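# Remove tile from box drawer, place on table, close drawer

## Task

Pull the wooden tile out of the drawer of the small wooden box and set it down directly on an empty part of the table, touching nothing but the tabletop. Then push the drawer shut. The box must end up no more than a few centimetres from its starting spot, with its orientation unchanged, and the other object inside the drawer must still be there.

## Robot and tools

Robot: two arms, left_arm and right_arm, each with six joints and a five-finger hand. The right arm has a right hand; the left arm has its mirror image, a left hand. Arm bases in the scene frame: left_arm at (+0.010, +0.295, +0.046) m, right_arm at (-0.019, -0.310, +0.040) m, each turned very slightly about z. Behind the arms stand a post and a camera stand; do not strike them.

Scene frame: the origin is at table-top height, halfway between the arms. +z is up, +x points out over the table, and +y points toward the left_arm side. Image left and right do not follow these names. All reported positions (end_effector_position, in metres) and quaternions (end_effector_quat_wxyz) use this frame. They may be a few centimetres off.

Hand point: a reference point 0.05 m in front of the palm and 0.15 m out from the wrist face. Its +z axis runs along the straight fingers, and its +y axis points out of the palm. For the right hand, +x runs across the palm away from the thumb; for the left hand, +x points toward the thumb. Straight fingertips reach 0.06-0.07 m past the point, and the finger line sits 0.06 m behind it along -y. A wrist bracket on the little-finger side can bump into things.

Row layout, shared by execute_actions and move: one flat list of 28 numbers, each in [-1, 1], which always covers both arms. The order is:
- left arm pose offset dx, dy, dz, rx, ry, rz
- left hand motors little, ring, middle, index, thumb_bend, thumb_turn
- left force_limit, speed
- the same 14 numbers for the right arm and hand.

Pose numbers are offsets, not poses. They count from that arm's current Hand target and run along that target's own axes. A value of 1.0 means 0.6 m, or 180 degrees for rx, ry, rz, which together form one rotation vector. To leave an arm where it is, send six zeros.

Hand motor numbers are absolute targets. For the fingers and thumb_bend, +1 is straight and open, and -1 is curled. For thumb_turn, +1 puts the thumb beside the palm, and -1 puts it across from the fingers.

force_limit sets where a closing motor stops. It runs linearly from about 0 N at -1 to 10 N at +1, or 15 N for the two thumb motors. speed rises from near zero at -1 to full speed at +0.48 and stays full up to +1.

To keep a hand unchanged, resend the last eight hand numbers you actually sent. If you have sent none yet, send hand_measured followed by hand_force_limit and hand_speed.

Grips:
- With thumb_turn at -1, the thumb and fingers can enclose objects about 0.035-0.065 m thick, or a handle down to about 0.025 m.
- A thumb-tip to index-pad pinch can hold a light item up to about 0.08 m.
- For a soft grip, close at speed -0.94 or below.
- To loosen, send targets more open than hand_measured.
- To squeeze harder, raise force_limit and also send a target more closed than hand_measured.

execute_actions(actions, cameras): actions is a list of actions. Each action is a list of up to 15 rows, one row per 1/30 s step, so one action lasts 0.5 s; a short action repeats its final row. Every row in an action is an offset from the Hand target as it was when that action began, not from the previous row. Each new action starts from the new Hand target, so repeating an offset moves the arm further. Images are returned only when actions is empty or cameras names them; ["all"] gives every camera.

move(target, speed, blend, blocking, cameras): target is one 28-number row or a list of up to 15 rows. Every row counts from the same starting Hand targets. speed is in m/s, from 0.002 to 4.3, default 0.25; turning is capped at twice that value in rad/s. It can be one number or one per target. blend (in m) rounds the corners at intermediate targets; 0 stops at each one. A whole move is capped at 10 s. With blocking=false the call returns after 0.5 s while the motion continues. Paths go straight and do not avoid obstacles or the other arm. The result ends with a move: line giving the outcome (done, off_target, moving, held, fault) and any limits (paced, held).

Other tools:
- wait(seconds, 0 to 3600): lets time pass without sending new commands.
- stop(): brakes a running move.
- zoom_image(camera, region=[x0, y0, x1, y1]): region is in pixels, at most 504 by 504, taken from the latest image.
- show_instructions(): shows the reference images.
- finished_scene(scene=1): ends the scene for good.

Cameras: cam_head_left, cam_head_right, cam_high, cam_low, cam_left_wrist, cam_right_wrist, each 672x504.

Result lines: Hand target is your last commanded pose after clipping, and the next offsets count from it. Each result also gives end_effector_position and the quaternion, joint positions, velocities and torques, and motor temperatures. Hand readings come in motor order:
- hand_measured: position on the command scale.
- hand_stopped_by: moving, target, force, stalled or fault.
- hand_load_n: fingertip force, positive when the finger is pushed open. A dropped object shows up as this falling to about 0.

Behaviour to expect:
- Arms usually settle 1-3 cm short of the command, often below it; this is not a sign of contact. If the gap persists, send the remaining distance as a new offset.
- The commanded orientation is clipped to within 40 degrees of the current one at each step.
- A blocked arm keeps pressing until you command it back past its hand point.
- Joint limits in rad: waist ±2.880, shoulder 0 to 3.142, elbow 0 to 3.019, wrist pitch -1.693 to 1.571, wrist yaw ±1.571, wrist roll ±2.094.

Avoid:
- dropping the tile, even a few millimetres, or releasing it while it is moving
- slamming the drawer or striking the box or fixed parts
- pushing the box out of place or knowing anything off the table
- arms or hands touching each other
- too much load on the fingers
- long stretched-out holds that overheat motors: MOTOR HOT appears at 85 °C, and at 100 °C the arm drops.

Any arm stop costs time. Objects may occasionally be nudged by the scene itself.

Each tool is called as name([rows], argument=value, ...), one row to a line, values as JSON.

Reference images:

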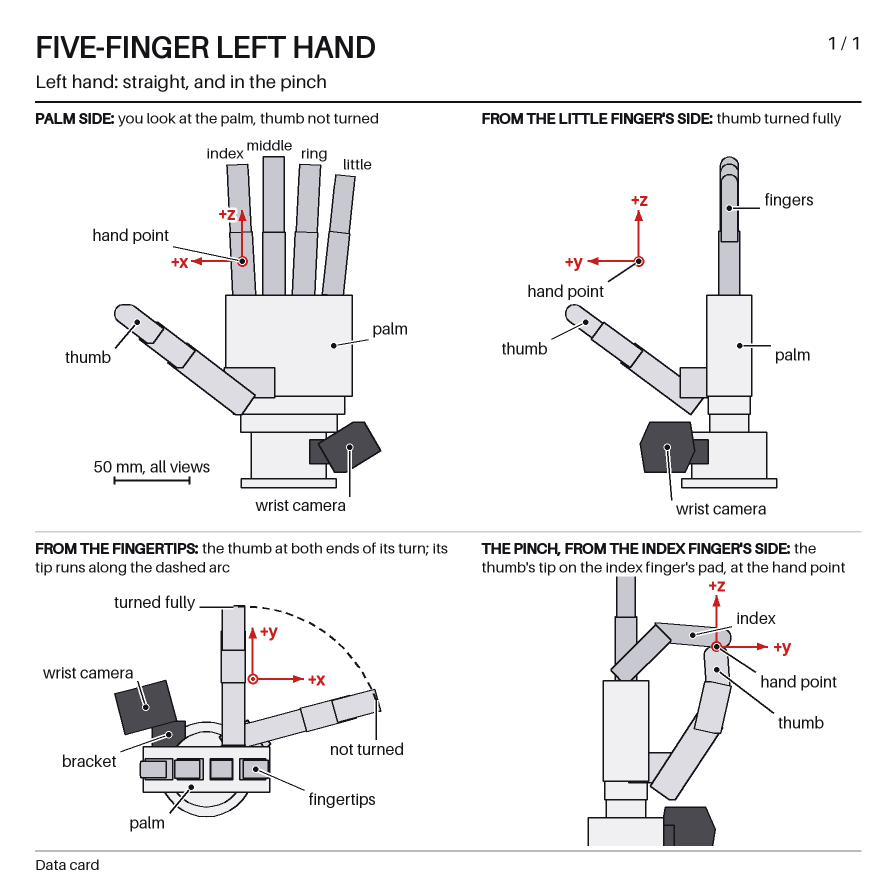

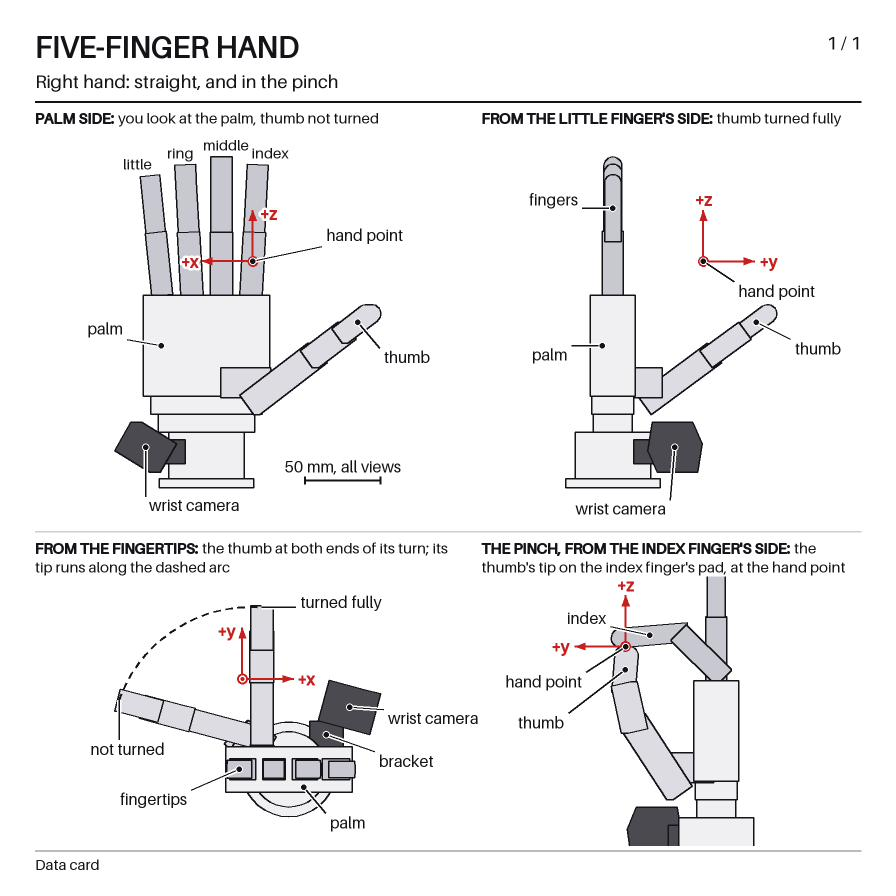

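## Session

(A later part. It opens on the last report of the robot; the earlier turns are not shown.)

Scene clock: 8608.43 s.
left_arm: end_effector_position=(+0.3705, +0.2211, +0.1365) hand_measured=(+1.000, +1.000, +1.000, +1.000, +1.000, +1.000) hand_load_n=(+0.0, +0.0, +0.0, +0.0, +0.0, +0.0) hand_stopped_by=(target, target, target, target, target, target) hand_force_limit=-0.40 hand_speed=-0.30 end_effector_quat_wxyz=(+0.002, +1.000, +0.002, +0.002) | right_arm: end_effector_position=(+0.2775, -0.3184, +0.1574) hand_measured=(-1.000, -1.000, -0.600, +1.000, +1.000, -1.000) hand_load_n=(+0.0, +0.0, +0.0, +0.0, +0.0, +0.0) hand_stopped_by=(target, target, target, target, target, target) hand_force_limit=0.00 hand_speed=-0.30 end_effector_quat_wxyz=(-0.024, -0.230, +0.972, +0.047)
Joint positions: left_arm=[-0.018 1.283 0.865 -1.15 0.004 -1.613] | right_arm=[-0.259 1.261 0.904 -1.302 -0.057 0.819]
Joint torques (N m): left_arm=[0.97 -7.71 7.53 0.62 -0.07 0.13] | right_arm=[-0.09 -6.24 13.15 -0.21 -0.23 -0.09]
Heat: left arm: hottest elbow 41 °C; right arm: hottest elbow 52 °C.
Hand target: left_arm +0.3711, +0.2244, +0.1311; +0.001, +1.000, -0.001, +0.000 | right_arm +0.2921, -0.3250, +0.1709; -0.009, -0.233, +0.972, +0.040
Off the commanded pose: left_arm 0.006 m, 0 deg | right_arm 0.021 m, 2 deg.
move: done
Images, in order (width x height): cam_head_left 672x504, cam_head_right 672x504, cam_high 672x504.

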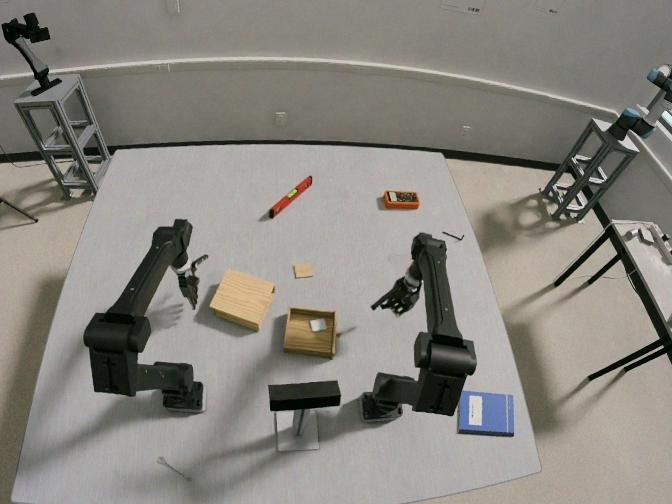

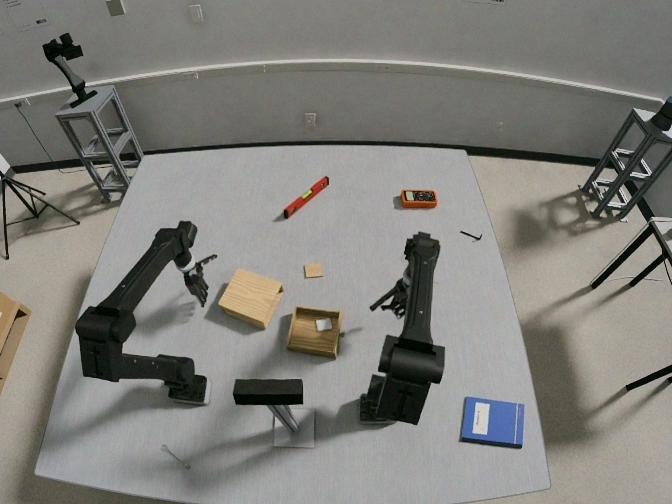

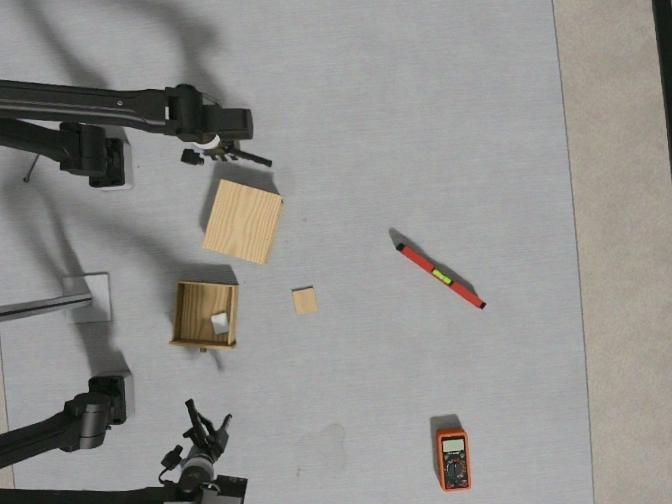

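move(target=[0,0,0.075,0,0,0,1,1,1,1,1,1,-0.4,-0.3,0,0,0,0,0,0,-1,-1,-0.6,1,1,-1,0.0,-0.3], speed=0.06, cameras=["cam_head_right","cam_head_left","cam_high"])

zoom_image(camera="cam_head_left", region=[150, 230, 290, 350])

Scene clock: 8621.33 s.
left_arm: end_effector_position=(+0.3721, +0.2210, +0.0930) hand_measured=(+1.000, +1.000, +1.000, +1.000, +1.000, +1.000) hand_load_n=(+0.0, +0.0, +0.0, +0.0, +0.0, +0.0) hand_stopped_by=(target, target, target, target, target, target) hand_force_limit=-0.40 hand_speed=-0.30 end_effector_quat_wxyz=(+0.002, +1.000, +0.002, +0.004) | right_arm: end_effector_position=(+0.2775, -0.3184, +0.1574) hand_measured=(-1.000, -1.000, -0.600, +1.000, +1.000, -1.000) hand_load_n=(+0.0, +0.0, +0.0, +0.0, +0.0, +0.0) hand_stopped_by=(target, target, target, target, target, target) hand_force_limit=0.00 hand_speed=-0.30 end_effector_quat_wxyz=(-0.024, -0.230, +0.972, +0.047)
Joint positions: left_arm=[-0.018 1.347 0.795 -1.011 0.004 -1.612] | right_arm=[-0.259 1.261 0.904 -1.302 -0.057 0.819]
Joint torques (N m): left_arm=[0.79 -7.77 6.8 0.61 -0.08 0.13] | right_arm=[-0.09 -6.18 13.14 -0.21 -0.23 -0.09]
Heat: left arm: hottest elbow 40 °C; right arm: hottest elbow 52 °C.
Hand target: left_arm +0.3710, +0.2243, +0.0861; +0.001, +1.000, -0.001, +0.000 | right_arm +0.2921, -0.3250, +0.1709; -0.009, -0.233, +0.972, +0.040
Off the commanded pose: left_arm 0.008 m, 1 deg | right_arm 0.021 m, 2 deg.
move: done
Images, in order (width x height): cam_head_left 672x504, cam_head_right 672x504, cam_high 672x504.

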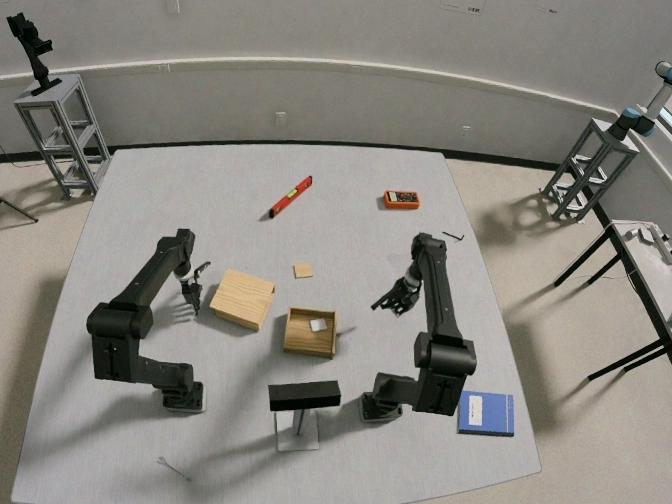

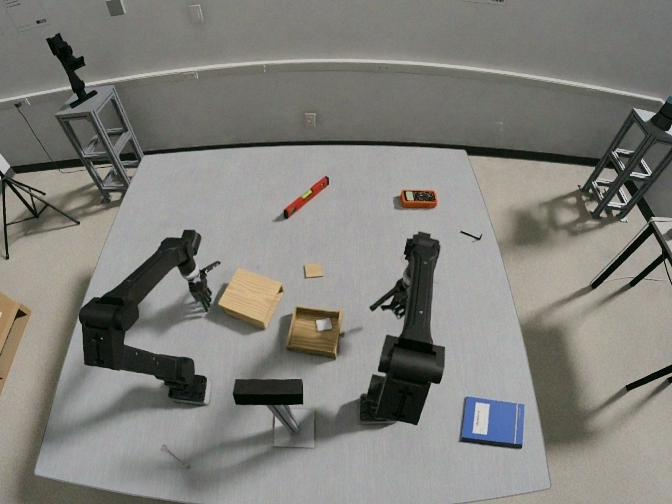

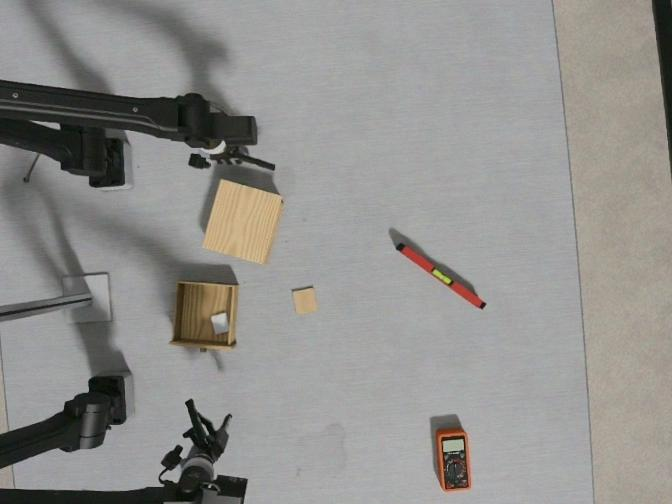

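Scaled by 3.600 from the camera's image (finer frame: 960x720).

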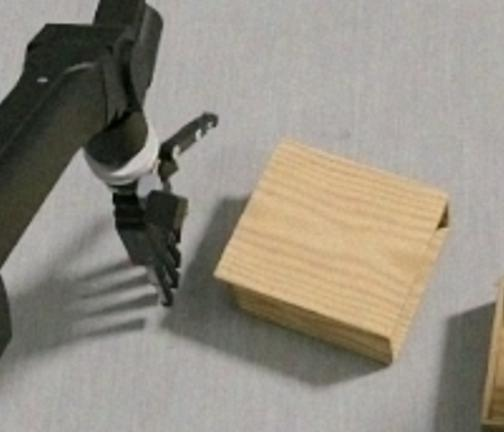

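move([
  [0.02,0,0,0,0,0,1,1,1,1,1,1,-0.4,-0.3,0,0,0,0,0,0,-1,-1,-0.6,1,1,-1,0.0,-0.3],
  [0.02,0.09,0,0,0,0,1,1,1,1,1,1,-0.4,-0.3,0,0,0,0,0,0,-1,-1,-0.6,1,1,-1,0.0,-0.3],
], speed=0.04, blend=[0.005,0], cameras=["cam_head_left","cam_high"])

zoom_image(camera="cam_high", region=[150, 130, 330, 370])

Scene clock: 8649.70 s.
left_arm: end_effector_position=(+0.3626, +0.1761, +0.0788) hand_measured=(+1.000, +1.000, +1.000, +1.000, +1.000, +1.000) hand_load_n=(-0.5, +0.0, +0.0, +0.0, +0.0, +0.0) hand_stopped_by=(target, target, target, target, target, target) hand_force_limit=-0.40 hand_speed=-0.30 end_effector_quat_wxyz=(-0.001, +1.000, -0.005, -0.017) | right_arm: end_effector_position=(+0.2775, -0.3184, +0.1574) hand_measured=(-1.000, -1.000, -0.600, +1.000, +1.000, -1.000) hand_load_n=(+0.5, +0.0, +0.0, +0.0, +0.0, +0.0) hand_stopped_by=(target, target, target, target, target, target) hand_force_limit=0.00 hand_speed=-0.30 end_effector_quat_wxyz=(-0.024, -0.230, +0.972, +0.047)
Joint positions: left_arm=[-0.155 1.388 0.795 -1.011 0.004 -1.736] | right_arm=[-0.259 1.261 0.904 -1.302 -0.057 0.819]
Joint torques (N m): left_arm=[-0.26 -8.06 10.21 0.49 -0.05 -0.18] | right_arm=[-0.09 -6.18 13.15 -0.23 -0.23 -0.09]
Motor temperatures (°C): left_arm=[26 29 38 27 26 29] | right_arm=[29 29 52 24 26 29]
Heat: left arm: hottest elbow 38 °C; right arm: hottest elbow 52 °C.
Hand target: left_arm +0.3829, +0.1703, +0.0862; +0.001, +1.000, -0.001, +0.000 | right_arm +0.2921, -0.3250, +0.1709; -0.009, -0.233, +0.972, +0.040
Off the commanded pose: left_arm 0.022 m, 2 deg | right_arm 0.021 m, 2 deg.
move: off_target (left_arm)

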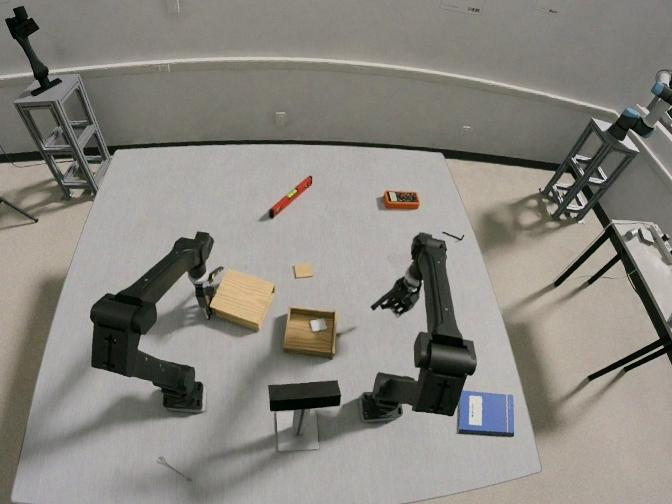

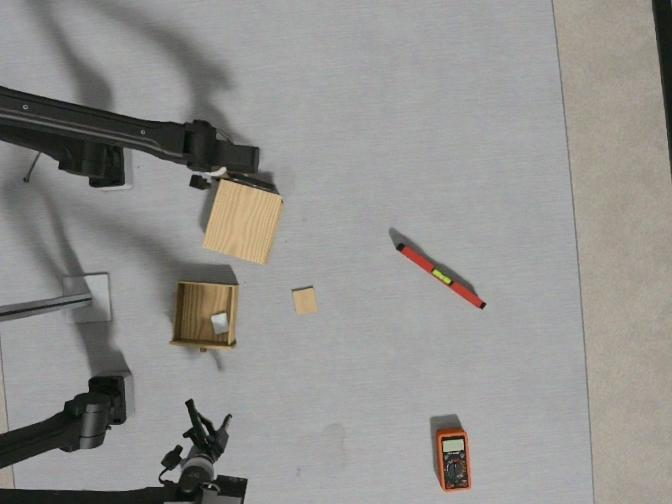

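Scaled by 2.100 from the camera's image (finer frame: 960x720).

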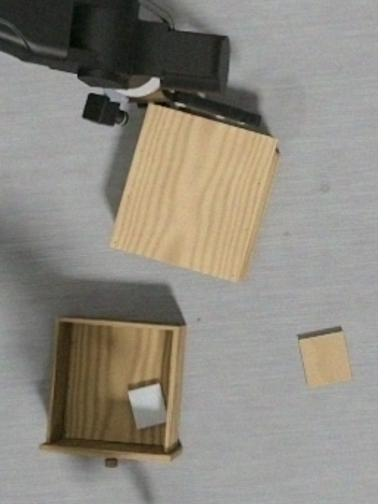

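move(target=[0,0.065,-0.008,0,0,0,1,1,1,1,1,1,-0.4,-0.3,0,0,0,0,0,0,-1,-1,-0.6,1,1,-1,0.0,-0.3], speed=0.04, cameras=["cam_high"])

zoom_image(camera="cam_high", region=[150, 130, 330, 370])

Scene clock: 8660.40 s.
left_arm: end_effector_position=(+0.3634, +0.1403, +0.0807) hand_measured=(+1.000, +1.000, +1.000, +1.000, +1.000, +1.000) hand_load_n=(+0.0, +0.0, +0.0, +0.0, +0.0, +0.0) hand_stopped_by=(target, target, target, target, target, target) hand_force_limit=-0.40 hand_speed=-0.30 end_effector_quat_wxyz=(-0.002, +1.000, -0.004, -0.013) | right_arm: end_effector_position=(+0.2775, -0.3184, +0.1574) hand_measured=(-1.000, -1.000, -0.600, +1.000, +1.000, -1.000) hand_load_n=(+0.0, +0.0, +0.5, +0.0, +0.0, +0.0) hand_stopped_by=(target, target, target, target, target, target) hand_force_limit=0.00 hand_speed=-0.30 end_effector_quat_wxyz=(-0.024, -0.230, +0.972, +0.047)
Joint positions: left_arm=[-0.261 1.404 0.816 -1.011 0.003 -1.843] | right_arm=[-0.259 1.261 0.904 -1.302 -0.057 0.819]
Joint torques (N m): left_arm=[-0.56 -8.47 10.95 0.01 -0.01 -0.19] | right_arm=[-0.15 -6.18 13.14 -0.21 -0.23 -0.1]
Heat: left arm: hottest elbow 38 °C; right arm: hottest elbow 52 °C.
Hand target: left_arm +0.3828, +0.1314, +0.0910; +0.001, +1.000, -0.001, +0.000 | right_arm +0.2921, -0.3250, +0.1709; -0.009, -0.233, +0.972, +0.040
Off the commanded pose: left_arm 0.024 m, 2 deg | right_arm 0.021 m, 2 deg.
move: off_target (left_arm)

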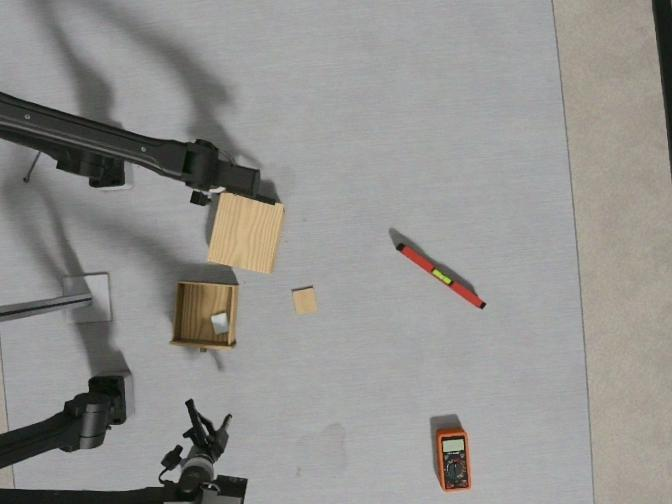

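Scaled by 2.100 from the camera's image (finer frame: 960x720).

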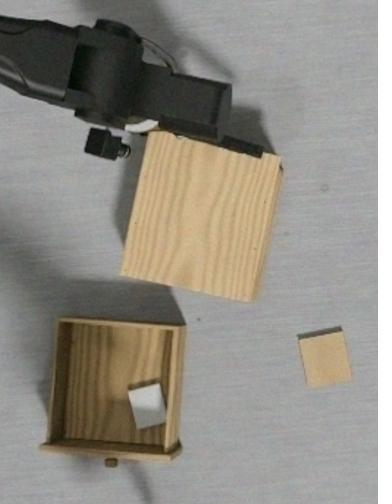

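zoom_image(camera="cam_high", region=[160, 265, 260, 365])

Scaled by 5.040 from the camera's image (finer frame: 960x720).

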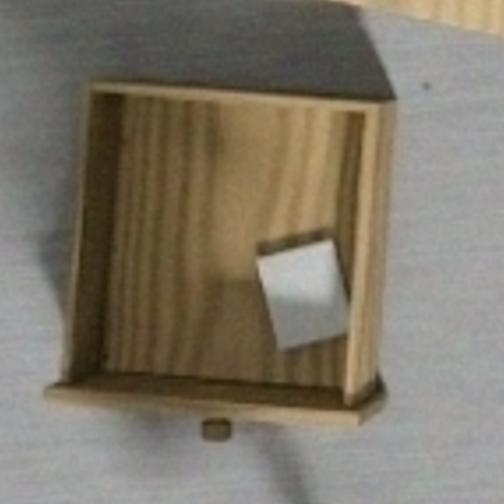

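move([
  [0,0,0,0,0,0,1,1,1,1,1,1,-0.4,-0.3,0,0.0096,-0.1161,0.0257,-0.0059,0.1499,1,1,1,1,1,1,0.0,-0.3],
  [0,0,0,0,0,0,1,1,1,1,1,1,-0.4,-0.3,-0.2203,0.5005,-0.0405,0.0257,-0.0059,0.1499,1,1,1,1,1,1,0.0,-0.3],
], speed=0.12, blend=[0.02,0], cameras=["cam_head_left","cam_high","cam_low"])

Scene clock: 8876.60 s.
left_arm: end_effector_position=(+0.3635, +0.1403, +0.0807) hand_measured=(+1.000, +1.000, +1.000, +1.000, +1.000, +1.000) hand_load_n=(+0.0, +0.0, +0.0, +0.0, -0.5, +0.0) hand_stopped_by=(target, target, target, target, target, target) hand_force_limit=-0.40 hand_speed=-0.30 end_effector_quat_wxyz=(-0.002, +1.000, -0.004, -0.013) | right_arm: end_effector_position=(+0.2632, -0.0162, +0.2018) hand_measured=(+1.000, +1.000, +1.000, +1.000, +1.000, +1.000) hand_load_n=(+0.0, +0.0, +0.0, +0.0, +0.0, +0.0) hand_stopped_by=(target, target, target, target, target, target) hand_force_limit=0.00 hand_speed=-0.30 end_effector_quat_wxyz=(-0.041, -0.074, +0.996, +0.017)
Joint positions: left_arm=[-0.261 1.404 0.816 -1.011 0.003 -1.843] | right_arm=[0.708 1.305 1.081 -1.395 -0.075 2.101]
Joint torques (N m): left_arm=[-0.38 -8.35 10.93 0.01 0 -0.15] | right_arm=[1.44 -7.47 14.05 0.39 -0.17 0.17]
Heat: left arm: hottest elbow 39 °C; right arm: hottest elbow 52 °C.
Hand target: left_arm +0.3828, +0.1314, +0.0910; +0.001, +1.000, -0.001, +0.000 | right_arm +0.2749, +0.0000, +0.2200; +0.000, +0.000, +1.000, +0.000
Off the commanded pose: left_arm 0.024 m, 2 deg | right_arm 0.027 m, 10 deg.
joint sent to its limit (right arm) — joint 6 (wrist roll), upper limit. The joint targets are off in orientation, not in position.
move: off_target (right_arm)

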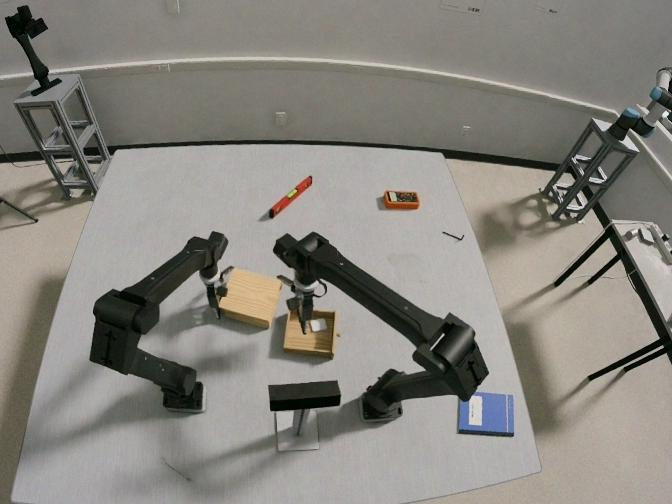

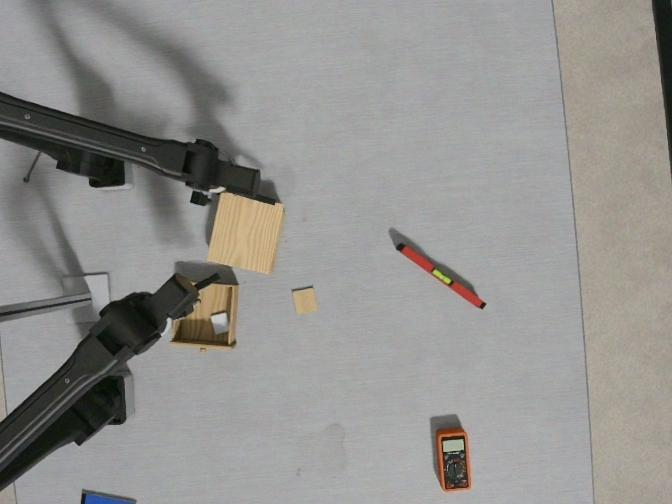

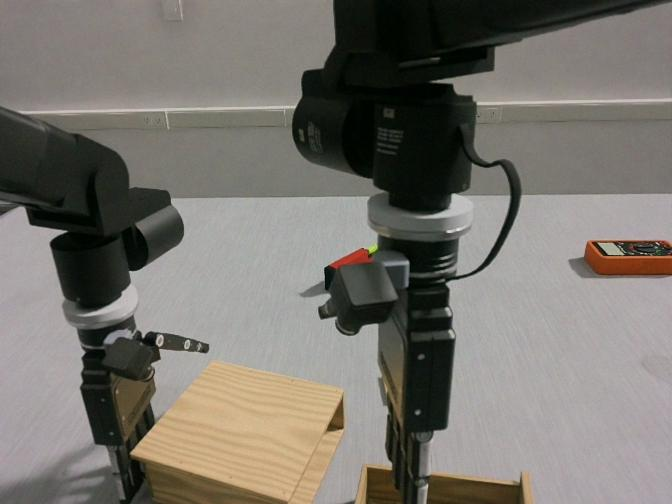

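move(target=[0,0,0,0,0,0,1,1,1,1,1,1,-0.4,-0.3,0.0,-0.0133,0.1,0,0,-0.0556,1,1,1,1,1,1,0.0,-0.3], speed=0.1, cameras=["cam_head_left","cam_high"])

zoom_image(camera="cam_head_left", region=[250, 270, 370, 370])

Scene clock: 9016.23 s.
left_arm: end_effector_position=(+0.3635, +0.1403, +0.0807) hand_measured=(+1.000, +1.000, +1.000, +1.000, +1.000, +1.000) hand_load_n=(+0.0, +0.0, +0.0, +0.0, +0.0, +0.0) hand_stopped_by=(target, target, target, target, target, target) hand_force_limit=-0.40 hand_speed=-0.30 end_effector_quat_wxyz=(-0.002, +1.000, -0.004, -0.013) | right_arm: end_effector_position=(+0.2772, -0.0136, +0.1617) hand_measured=(+1.000, +1.000, +1.000, +1.000, +1.000, +1.000) hand_load_n=(+0.0, +0.0, +0.0, +0.0, +0.0, +0.0) hand_stopped_by=(target, target, target, target, target, target) hand_force_limit=0.00 hand_speed=-0.30 end_effector_quat_wxyz=(-0.002, -0.084, +0.996, +0.000)
Joint positions: left_arm=[-0.261 1.404 0.816 -1.011 0.003 -1.843] | right_arm=[0.725 1.338 1.005 -1.24 -0.002 2.101]
Joint torques (N m): left_arm=[-0.67 -8.35 10.93 0.01 0.01 -0.14] | right_arm=[1.67 -7.94 9.24 0.65 -0.04 0.12]
Heat: left arm: hottest elbow 40 °C; right arm: hottest elbow 54 °C.
Hand target: left_arm +0.3828, +0.1314, +0.0910; +0.001, +1.000, -0.001, +0.000 | right_arm +0.2747, -0.0080, +0.1599; +0.000, -0.087, +0.996, +0.000
Off the commanded pose: left_arm 0.024 m, 2 deg | right_arm 0.006 m, 0 deg.
move: done

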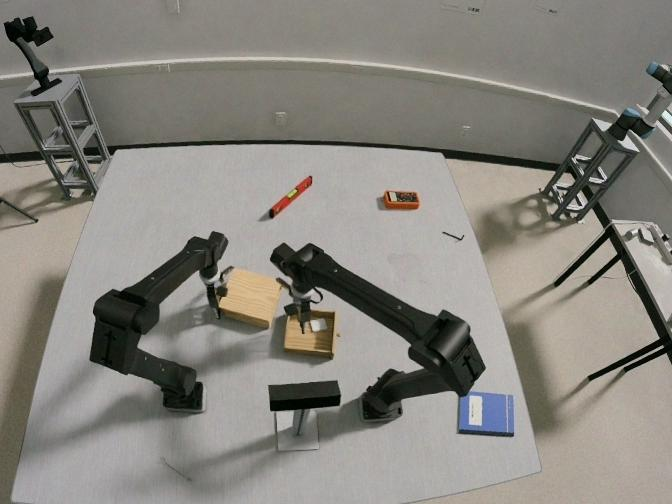

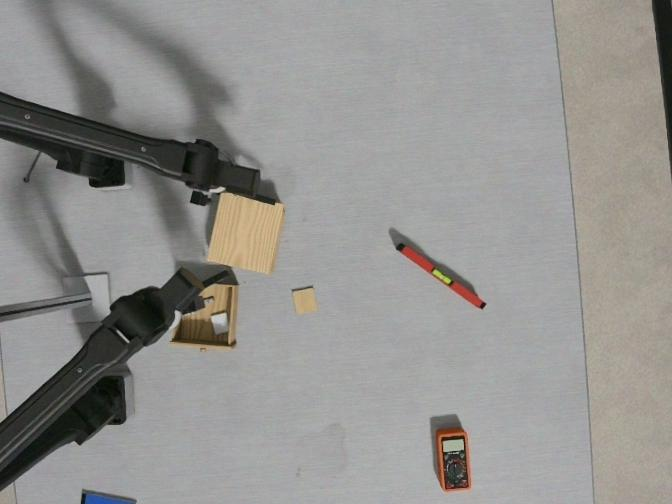

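Scaled by 4.200 from the camera's image (finer frame: 960x720).

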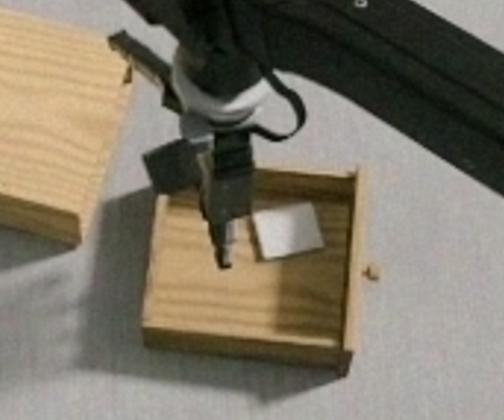

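move(target=[0,0,0,0,0,0,1,1,1,1,1,1,-0.4,-0.3,-0.0014,0.0082,0.12,0,0,0,1,1,1,1,1,1,0.0,-0.3], speed=0.08, cameras=["cam_head_left","cam_right_wrist"])

zoom_image(camera="cam_head_left", region=[250, 270, 370, 370])

Scene clock: 9037.30 s.
left_arm: end_effector_position=(+0.3635, +0.1403, +0.0807) hand_measured=(+1.000, +1.000, +1.000, +1.000, +1.000, +1.000) hand_load_n=(+0.0, +0.0, +0.0, +0.0, +0.0, +0.0) hand_stopped_by=(target, target, target, target, target, target) hand_force_limit=-0.40 hand_speed=-0.30 end_effector_quat_wxyz=(-0.002, +1.000, -0.004, -0.013) | right_arm: end_effector_position=(+0.2784, -0.0082, +0.0907) hand_measured=(+1.000, +1.000, +1.000, +1.000, +1.000, +1.000) hand_load_n=(+0.0, +0.0, +0.0, +0.0, +0.0, +0.0) hand_stopped_by=(target, target, target, target, target, target) hand_force_limit=0.00 hand_speed=-0.30 end_effector_quat_wxyz=(-0.001, -0.088, +0.996, +0.001)
Joint positions: left_arm=[-0.261 1.404 0.816 -1.011 0.003 -1.843] | right_arm=[0.733 1.435 0.895 -1.031 -0.002 2.101]
Joint torques (N m): left_arm=[-0.26 -8.41 10.96 0.02 0 -0.14] | right_arm=[1.67 -8.53 8.35 0.66 -0.1 0.17]
Heat: left arm: hottest elbow 40 °C; right arm: hottest elbow 51 °C.
Hand target: left_arm +0.3828, +0.1314, +0.0910; +0.001, +1.000, -0.001, +0.000 | right_arm +0.2748, -0.0029, +0.0879; +0.000, -0.087, +0.996, +0.000
Off the commanded pose: left_arm 0.024 m, 2 deg | right_arm 0.007 m, 0 deg.
joint sent to its limit (right arm) — joint 6 (wrist roll), upper limit. The joint targets still meet the commanded pose.
move: done

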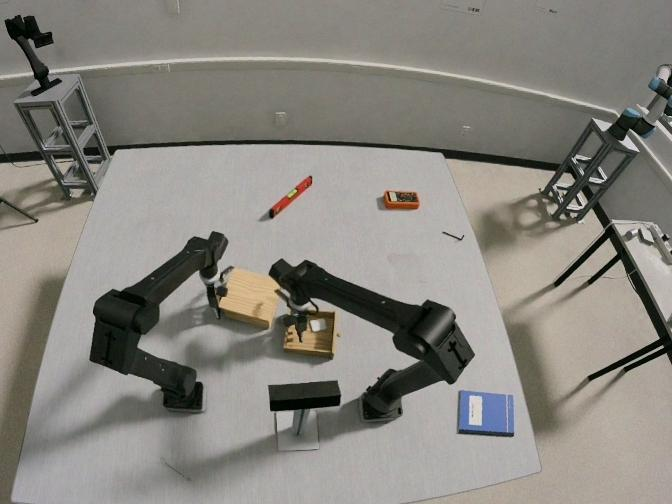

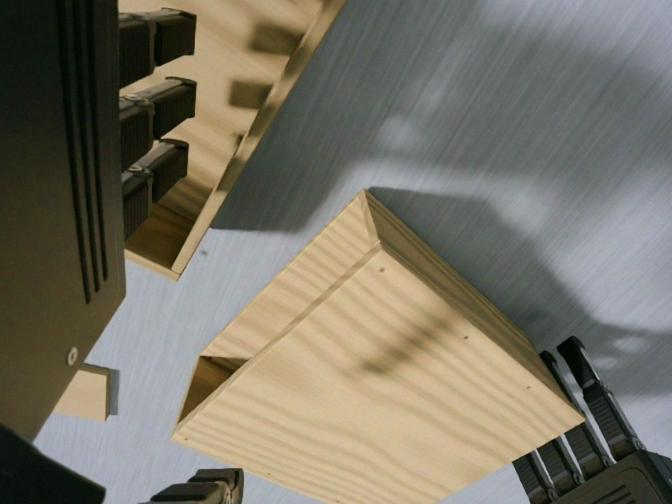

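Scaled by 4.200 from the camera's image (finer frame: 960x720).

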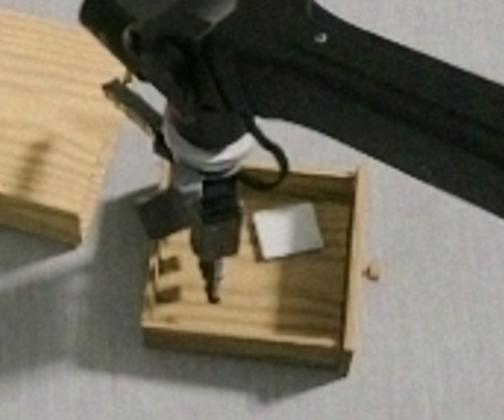

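move(target=[0,0,0,0,0,0,1,1,1,1,1,1,-0.4,-0.3,-0.1838,-0.0324,0,0,0,0,1,1,1,1,1,1,0.0,-0.3], speed=0.05, cameras=["cam_head_left","cam_right_wrist","cam_high"])

zoom_image(camera="cam_high", region=[180, 230, 320, 370])

Scene clock: 9060.13 s.
left_arm: end_effector_position=(+0.3635, +0.1403, +0.0807) hand_measured=(+1.000, +1.000, +1.000, +1.000, +1.000, +1.000) hand_load_n=(+0.0, +0.0, +0.0, +0.0, +0.0, +0.0) hand_stopped_by=(target, target, target, target, target, target) hand_force_limit=-0.40 hand_speed=-0.30 end_effector_quat_wxyz=(-0.002, +1.000, -0.004, -0.013) | right_arm: end_effector_position=(+0.3682, -0.0069, +0.0773) hand_measured=(+1.000, +1.000, +1.000, +1.000, +1.000, +1.000) hand_load_n=(+0.0, +0.0, -0.5, +0.0, +0.0, +0.0) hand_stopped_by=(target, target, target, target, target, target) hand_force_limit=0.00 hand_speed=-0.30 end_effector_quat_wxyz=(-0.011, -0.087, +0.996, -0.005)
Joint positions: left_arm=[-0.261 1.404 0.816 -1.011 0.003 -1.843] | right_arm=[0.602 1.645 1.104 -1.055 -0.001 1.972]
Joint torques (N m): left_arm=[-0.44 -8.41 10.96 -0.01 0 -0.15] | right_arm=[-0.56 -11.52 12.37 -0.02 -0.05 -0.11]
Heat: left arm: hottest elbow 40 °C; right arm: hottest elbow 51 °C.
Hand target: left_arm +0.3828, +0.1314, +0.0910; +0.001, +1.000, -0.001, +0.000 | right_arm +0.3868, -0.0029, +0.0879; +0.000, -0.087, +0.996, +0.000
Off the commanded pose: left_arm 0.024 m, 2 deg | right_arm 0.022 m, 1 deg.
move: off_target (right_arm)
Images, in order (width x height): cam_head_left 672x504, cam_high 672x504, cam_right_wrist 672x504.

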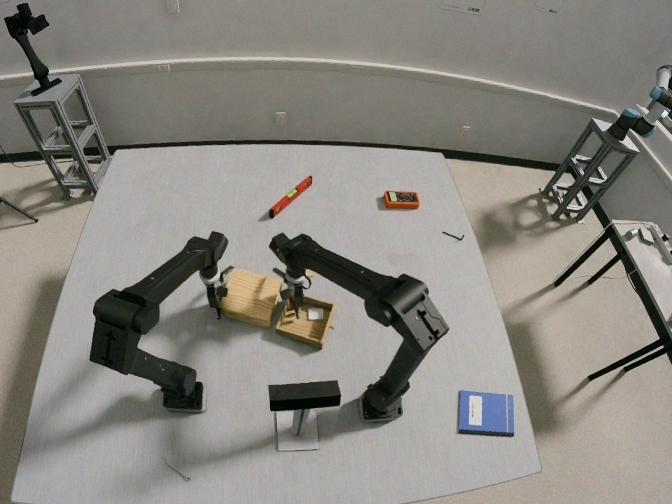

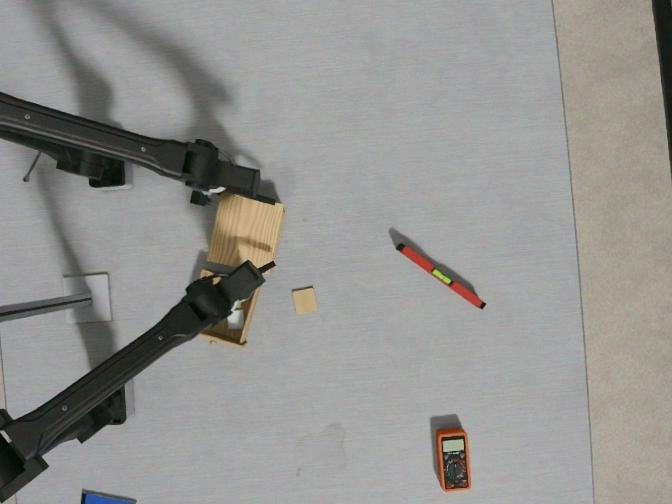

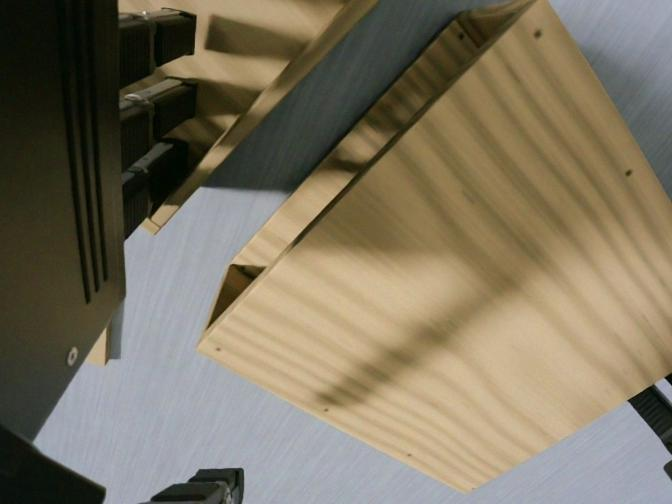

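Scaled by 3.600 from the camera's image (finer frame: 960x720).

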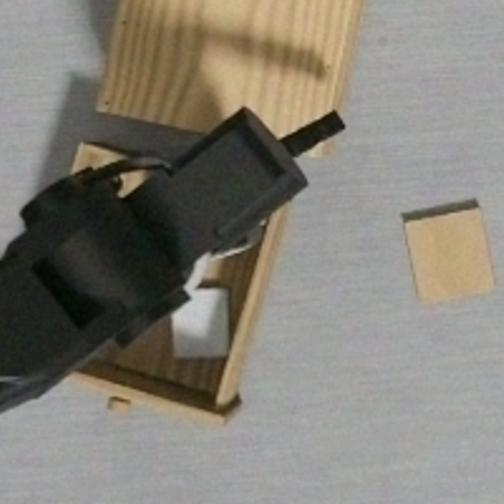

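move([
  [0,0,0,0,0,0,1,1,1,1,1,1,-0.4,-0.3,0,0,-0.22,0,0,0,1,1,1,1,1,1,0.0,-0.3],
  [0,0,0,0,0,0,1,1,1,1,1,1,-0.4,-0.3,0.4845,0.0057,-0.22,0,0,-0.444,1,1,1,1,1,1,0.0,-0.3],
], speed=0.14, blend=[0.02,0], cameras=["cam_head_left","cam_high","cam_low"])

zoom_image(camera="cam_high", region=[180, 230, 320, 370])

Scene clock: 9095.50 s.
left_arm: end_effector_position=(+0.3635, +0.1403, +0.0807) hand_measured=(+1.000, +1.000, +1.000, +1.000, +1.000, +1.000) hand_load_n=(+0.0, +0.0, +0.0, +0.0, +0.0, +0.0) hand_stopped_by=(target, target, target, target, target, target) hand_force_limit=-0.40 hand_speed=-0.30 end_effector_quat_wxyz=(-0.002, +1.000, -0.004, -0.013) | right_arm: end_effector_position=(+0.1066, -0.0484, +0.2183) hand_measured=(+1.000, +1.000, +1.000, +1.000, +1.000, +1.000) hand_load_n=(+0.0, +0.0, +0.0, +0.0, -0.5, +0.0) hand_stopped_by=(target, target, target, target, target, target) hand_force_limit=0.00 hand_speed=-0.30 end_effector_quat_wxyz=(+0.000, +0.696, -0.718, +0.000)
Joint positions: left_arm=[-0.261 1.404 0.816 -1.011 0.003 -1.843] | right_arm=[0.919 1.116 0.973 -1.428 0 0.923]
Joint torques (N m): left_arm=[-0.44 -8.35 11 0.01 0.01 -0.14] | right_arm=[1.55 -6.12 9.4 0.01 -0.11 -0.07]
Heat: left arm: hottest elbow 40 °C; right arm: hottest elbow 50 °C.
Hand target: left_arm +0.3828, +0.1314, +0.0910; +0.001, +1.000, -0.001, +0.000 | right_arm +0.1000, -0.0502, +0.2198; +0.000, +0.707, -0.708, +0.000
Off the commanded pose: left_arm 0.024 m, 2 deg | right_arm 0.007 m, 2 deg.
move: done

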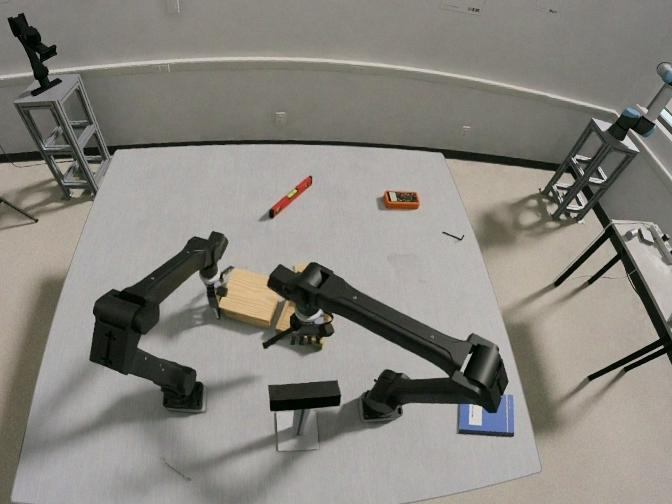

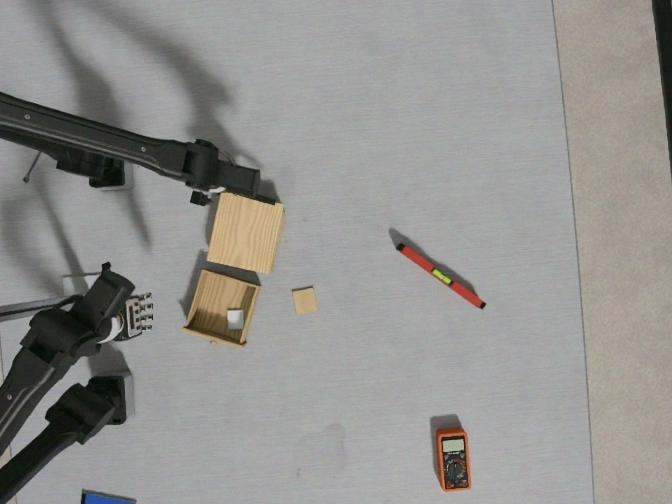

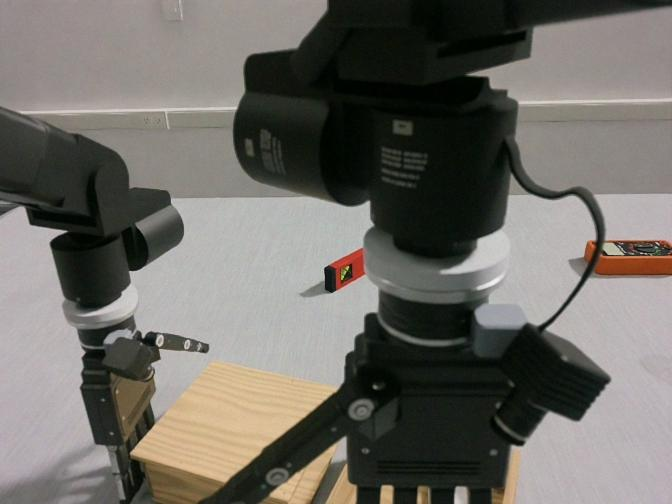

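Scaled by 3.600 from the camera's image (finer frame: 960x720).

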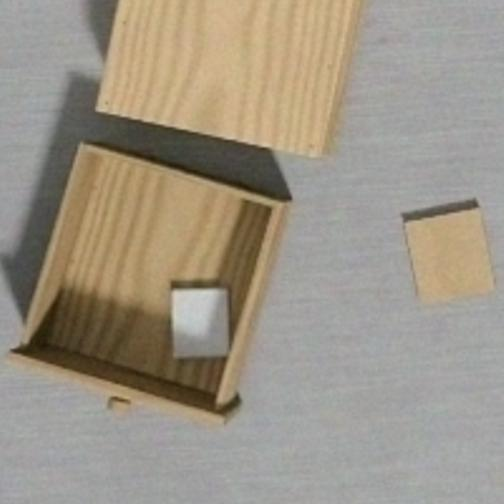

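move(target=[0,0,0,0,0,0,1,1,1,1,1,1,-0.4,-0.3,0.0163,0.02,0.2163,0,0,0,1,1,1,1,1,1,0.0,-0.3], speed=0.08, cameras=["cam_head_left","cam_high","cam_low"])

zoom_image(camera="cam_head_left", region=[250, 270, 370, 370])

Scene clock: 9118.13 s.
left_arm: end_effector_position=(+0.3635, +0.1403, +0.0807) hand_measured=(+1.000, +1.000, +1.000, +1.000, +1.000, +1.000) hand_load_n=(+0.0, +0.0, +0.0, +0.0, +0.0, +0.0) hand_stopped_by=(target, target, target, target, target, target) hand_force_limit=-0.40 hand_speed=-0.30 end_effector_quat_wxyz=(-0.002, +1.000, -0.004, -0.013) | right_arm: end_effector_position=(+0.0916, -0.0624, +0.0924) hand_measured=(+1.000, +1.000, +1.000, +1.000, +1.000, +1.000) hand_load_n=(+0.0, +0.0, +0.0, +0.0, +0.0, +0.0) hand_stopped_by=(target, target, target, target, target, target) hand_force_limit=0.00 hand_speed=-0.30 end_effector_quat_wxyz=(+0.000, +0.700, -0.714, +0.000)
Joint positions: left_arm=[-0.261 1.404 0.816 -1.011 0.003 -1.843] | right_arm=[0.93 1.183 0.673 -1.061 0 0.922]
Joint torques (N m): left_arm=[-0.38 -8.35 10.95 0.01 0 -0.15] | right_arm=[1.67 -4.42 8.46 0.62 -0.11 0.03]
Heat: left arm: hottest elbow 40 °C; right arm: hottest elbow 50 °C.
Hand target: left_arm +0.3828, +0.1314, +0.0910; +0.001, +1.000, -0.001, +0.000 | right_arm +0.0879, -0.0599, +0.0901; +0.000, +0.707, -0.708, +0.000
Off the commanded pose: left_arm 0.024 m, 2 deg | right_arm 0.005 m, 1 deg.
move: done

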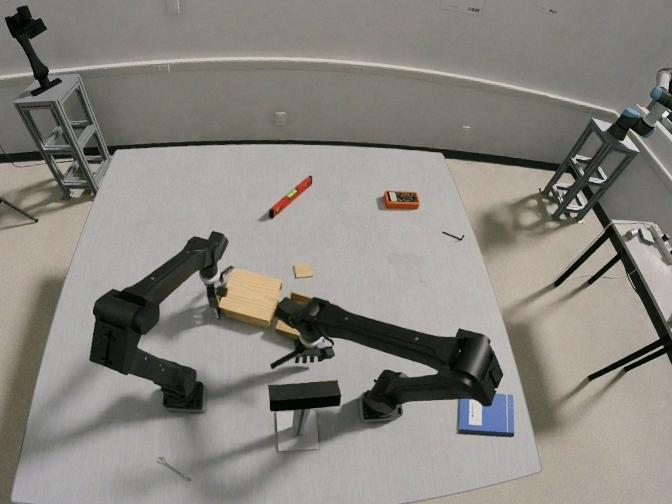

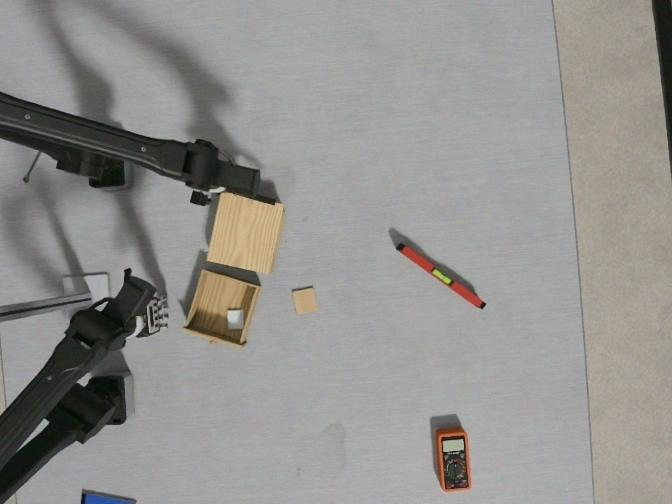

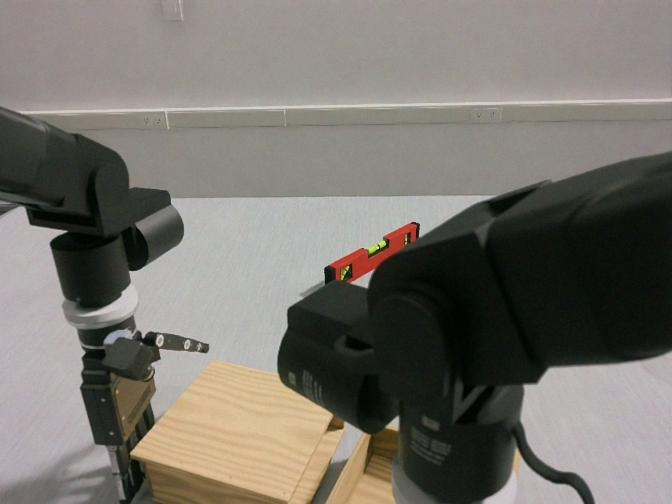

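Scaled by 4.200 from the camera's image (finer frame: 960x720).

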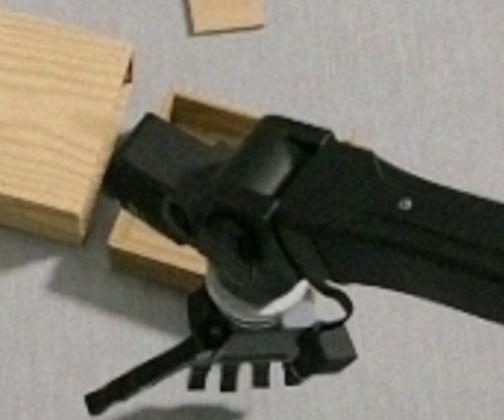

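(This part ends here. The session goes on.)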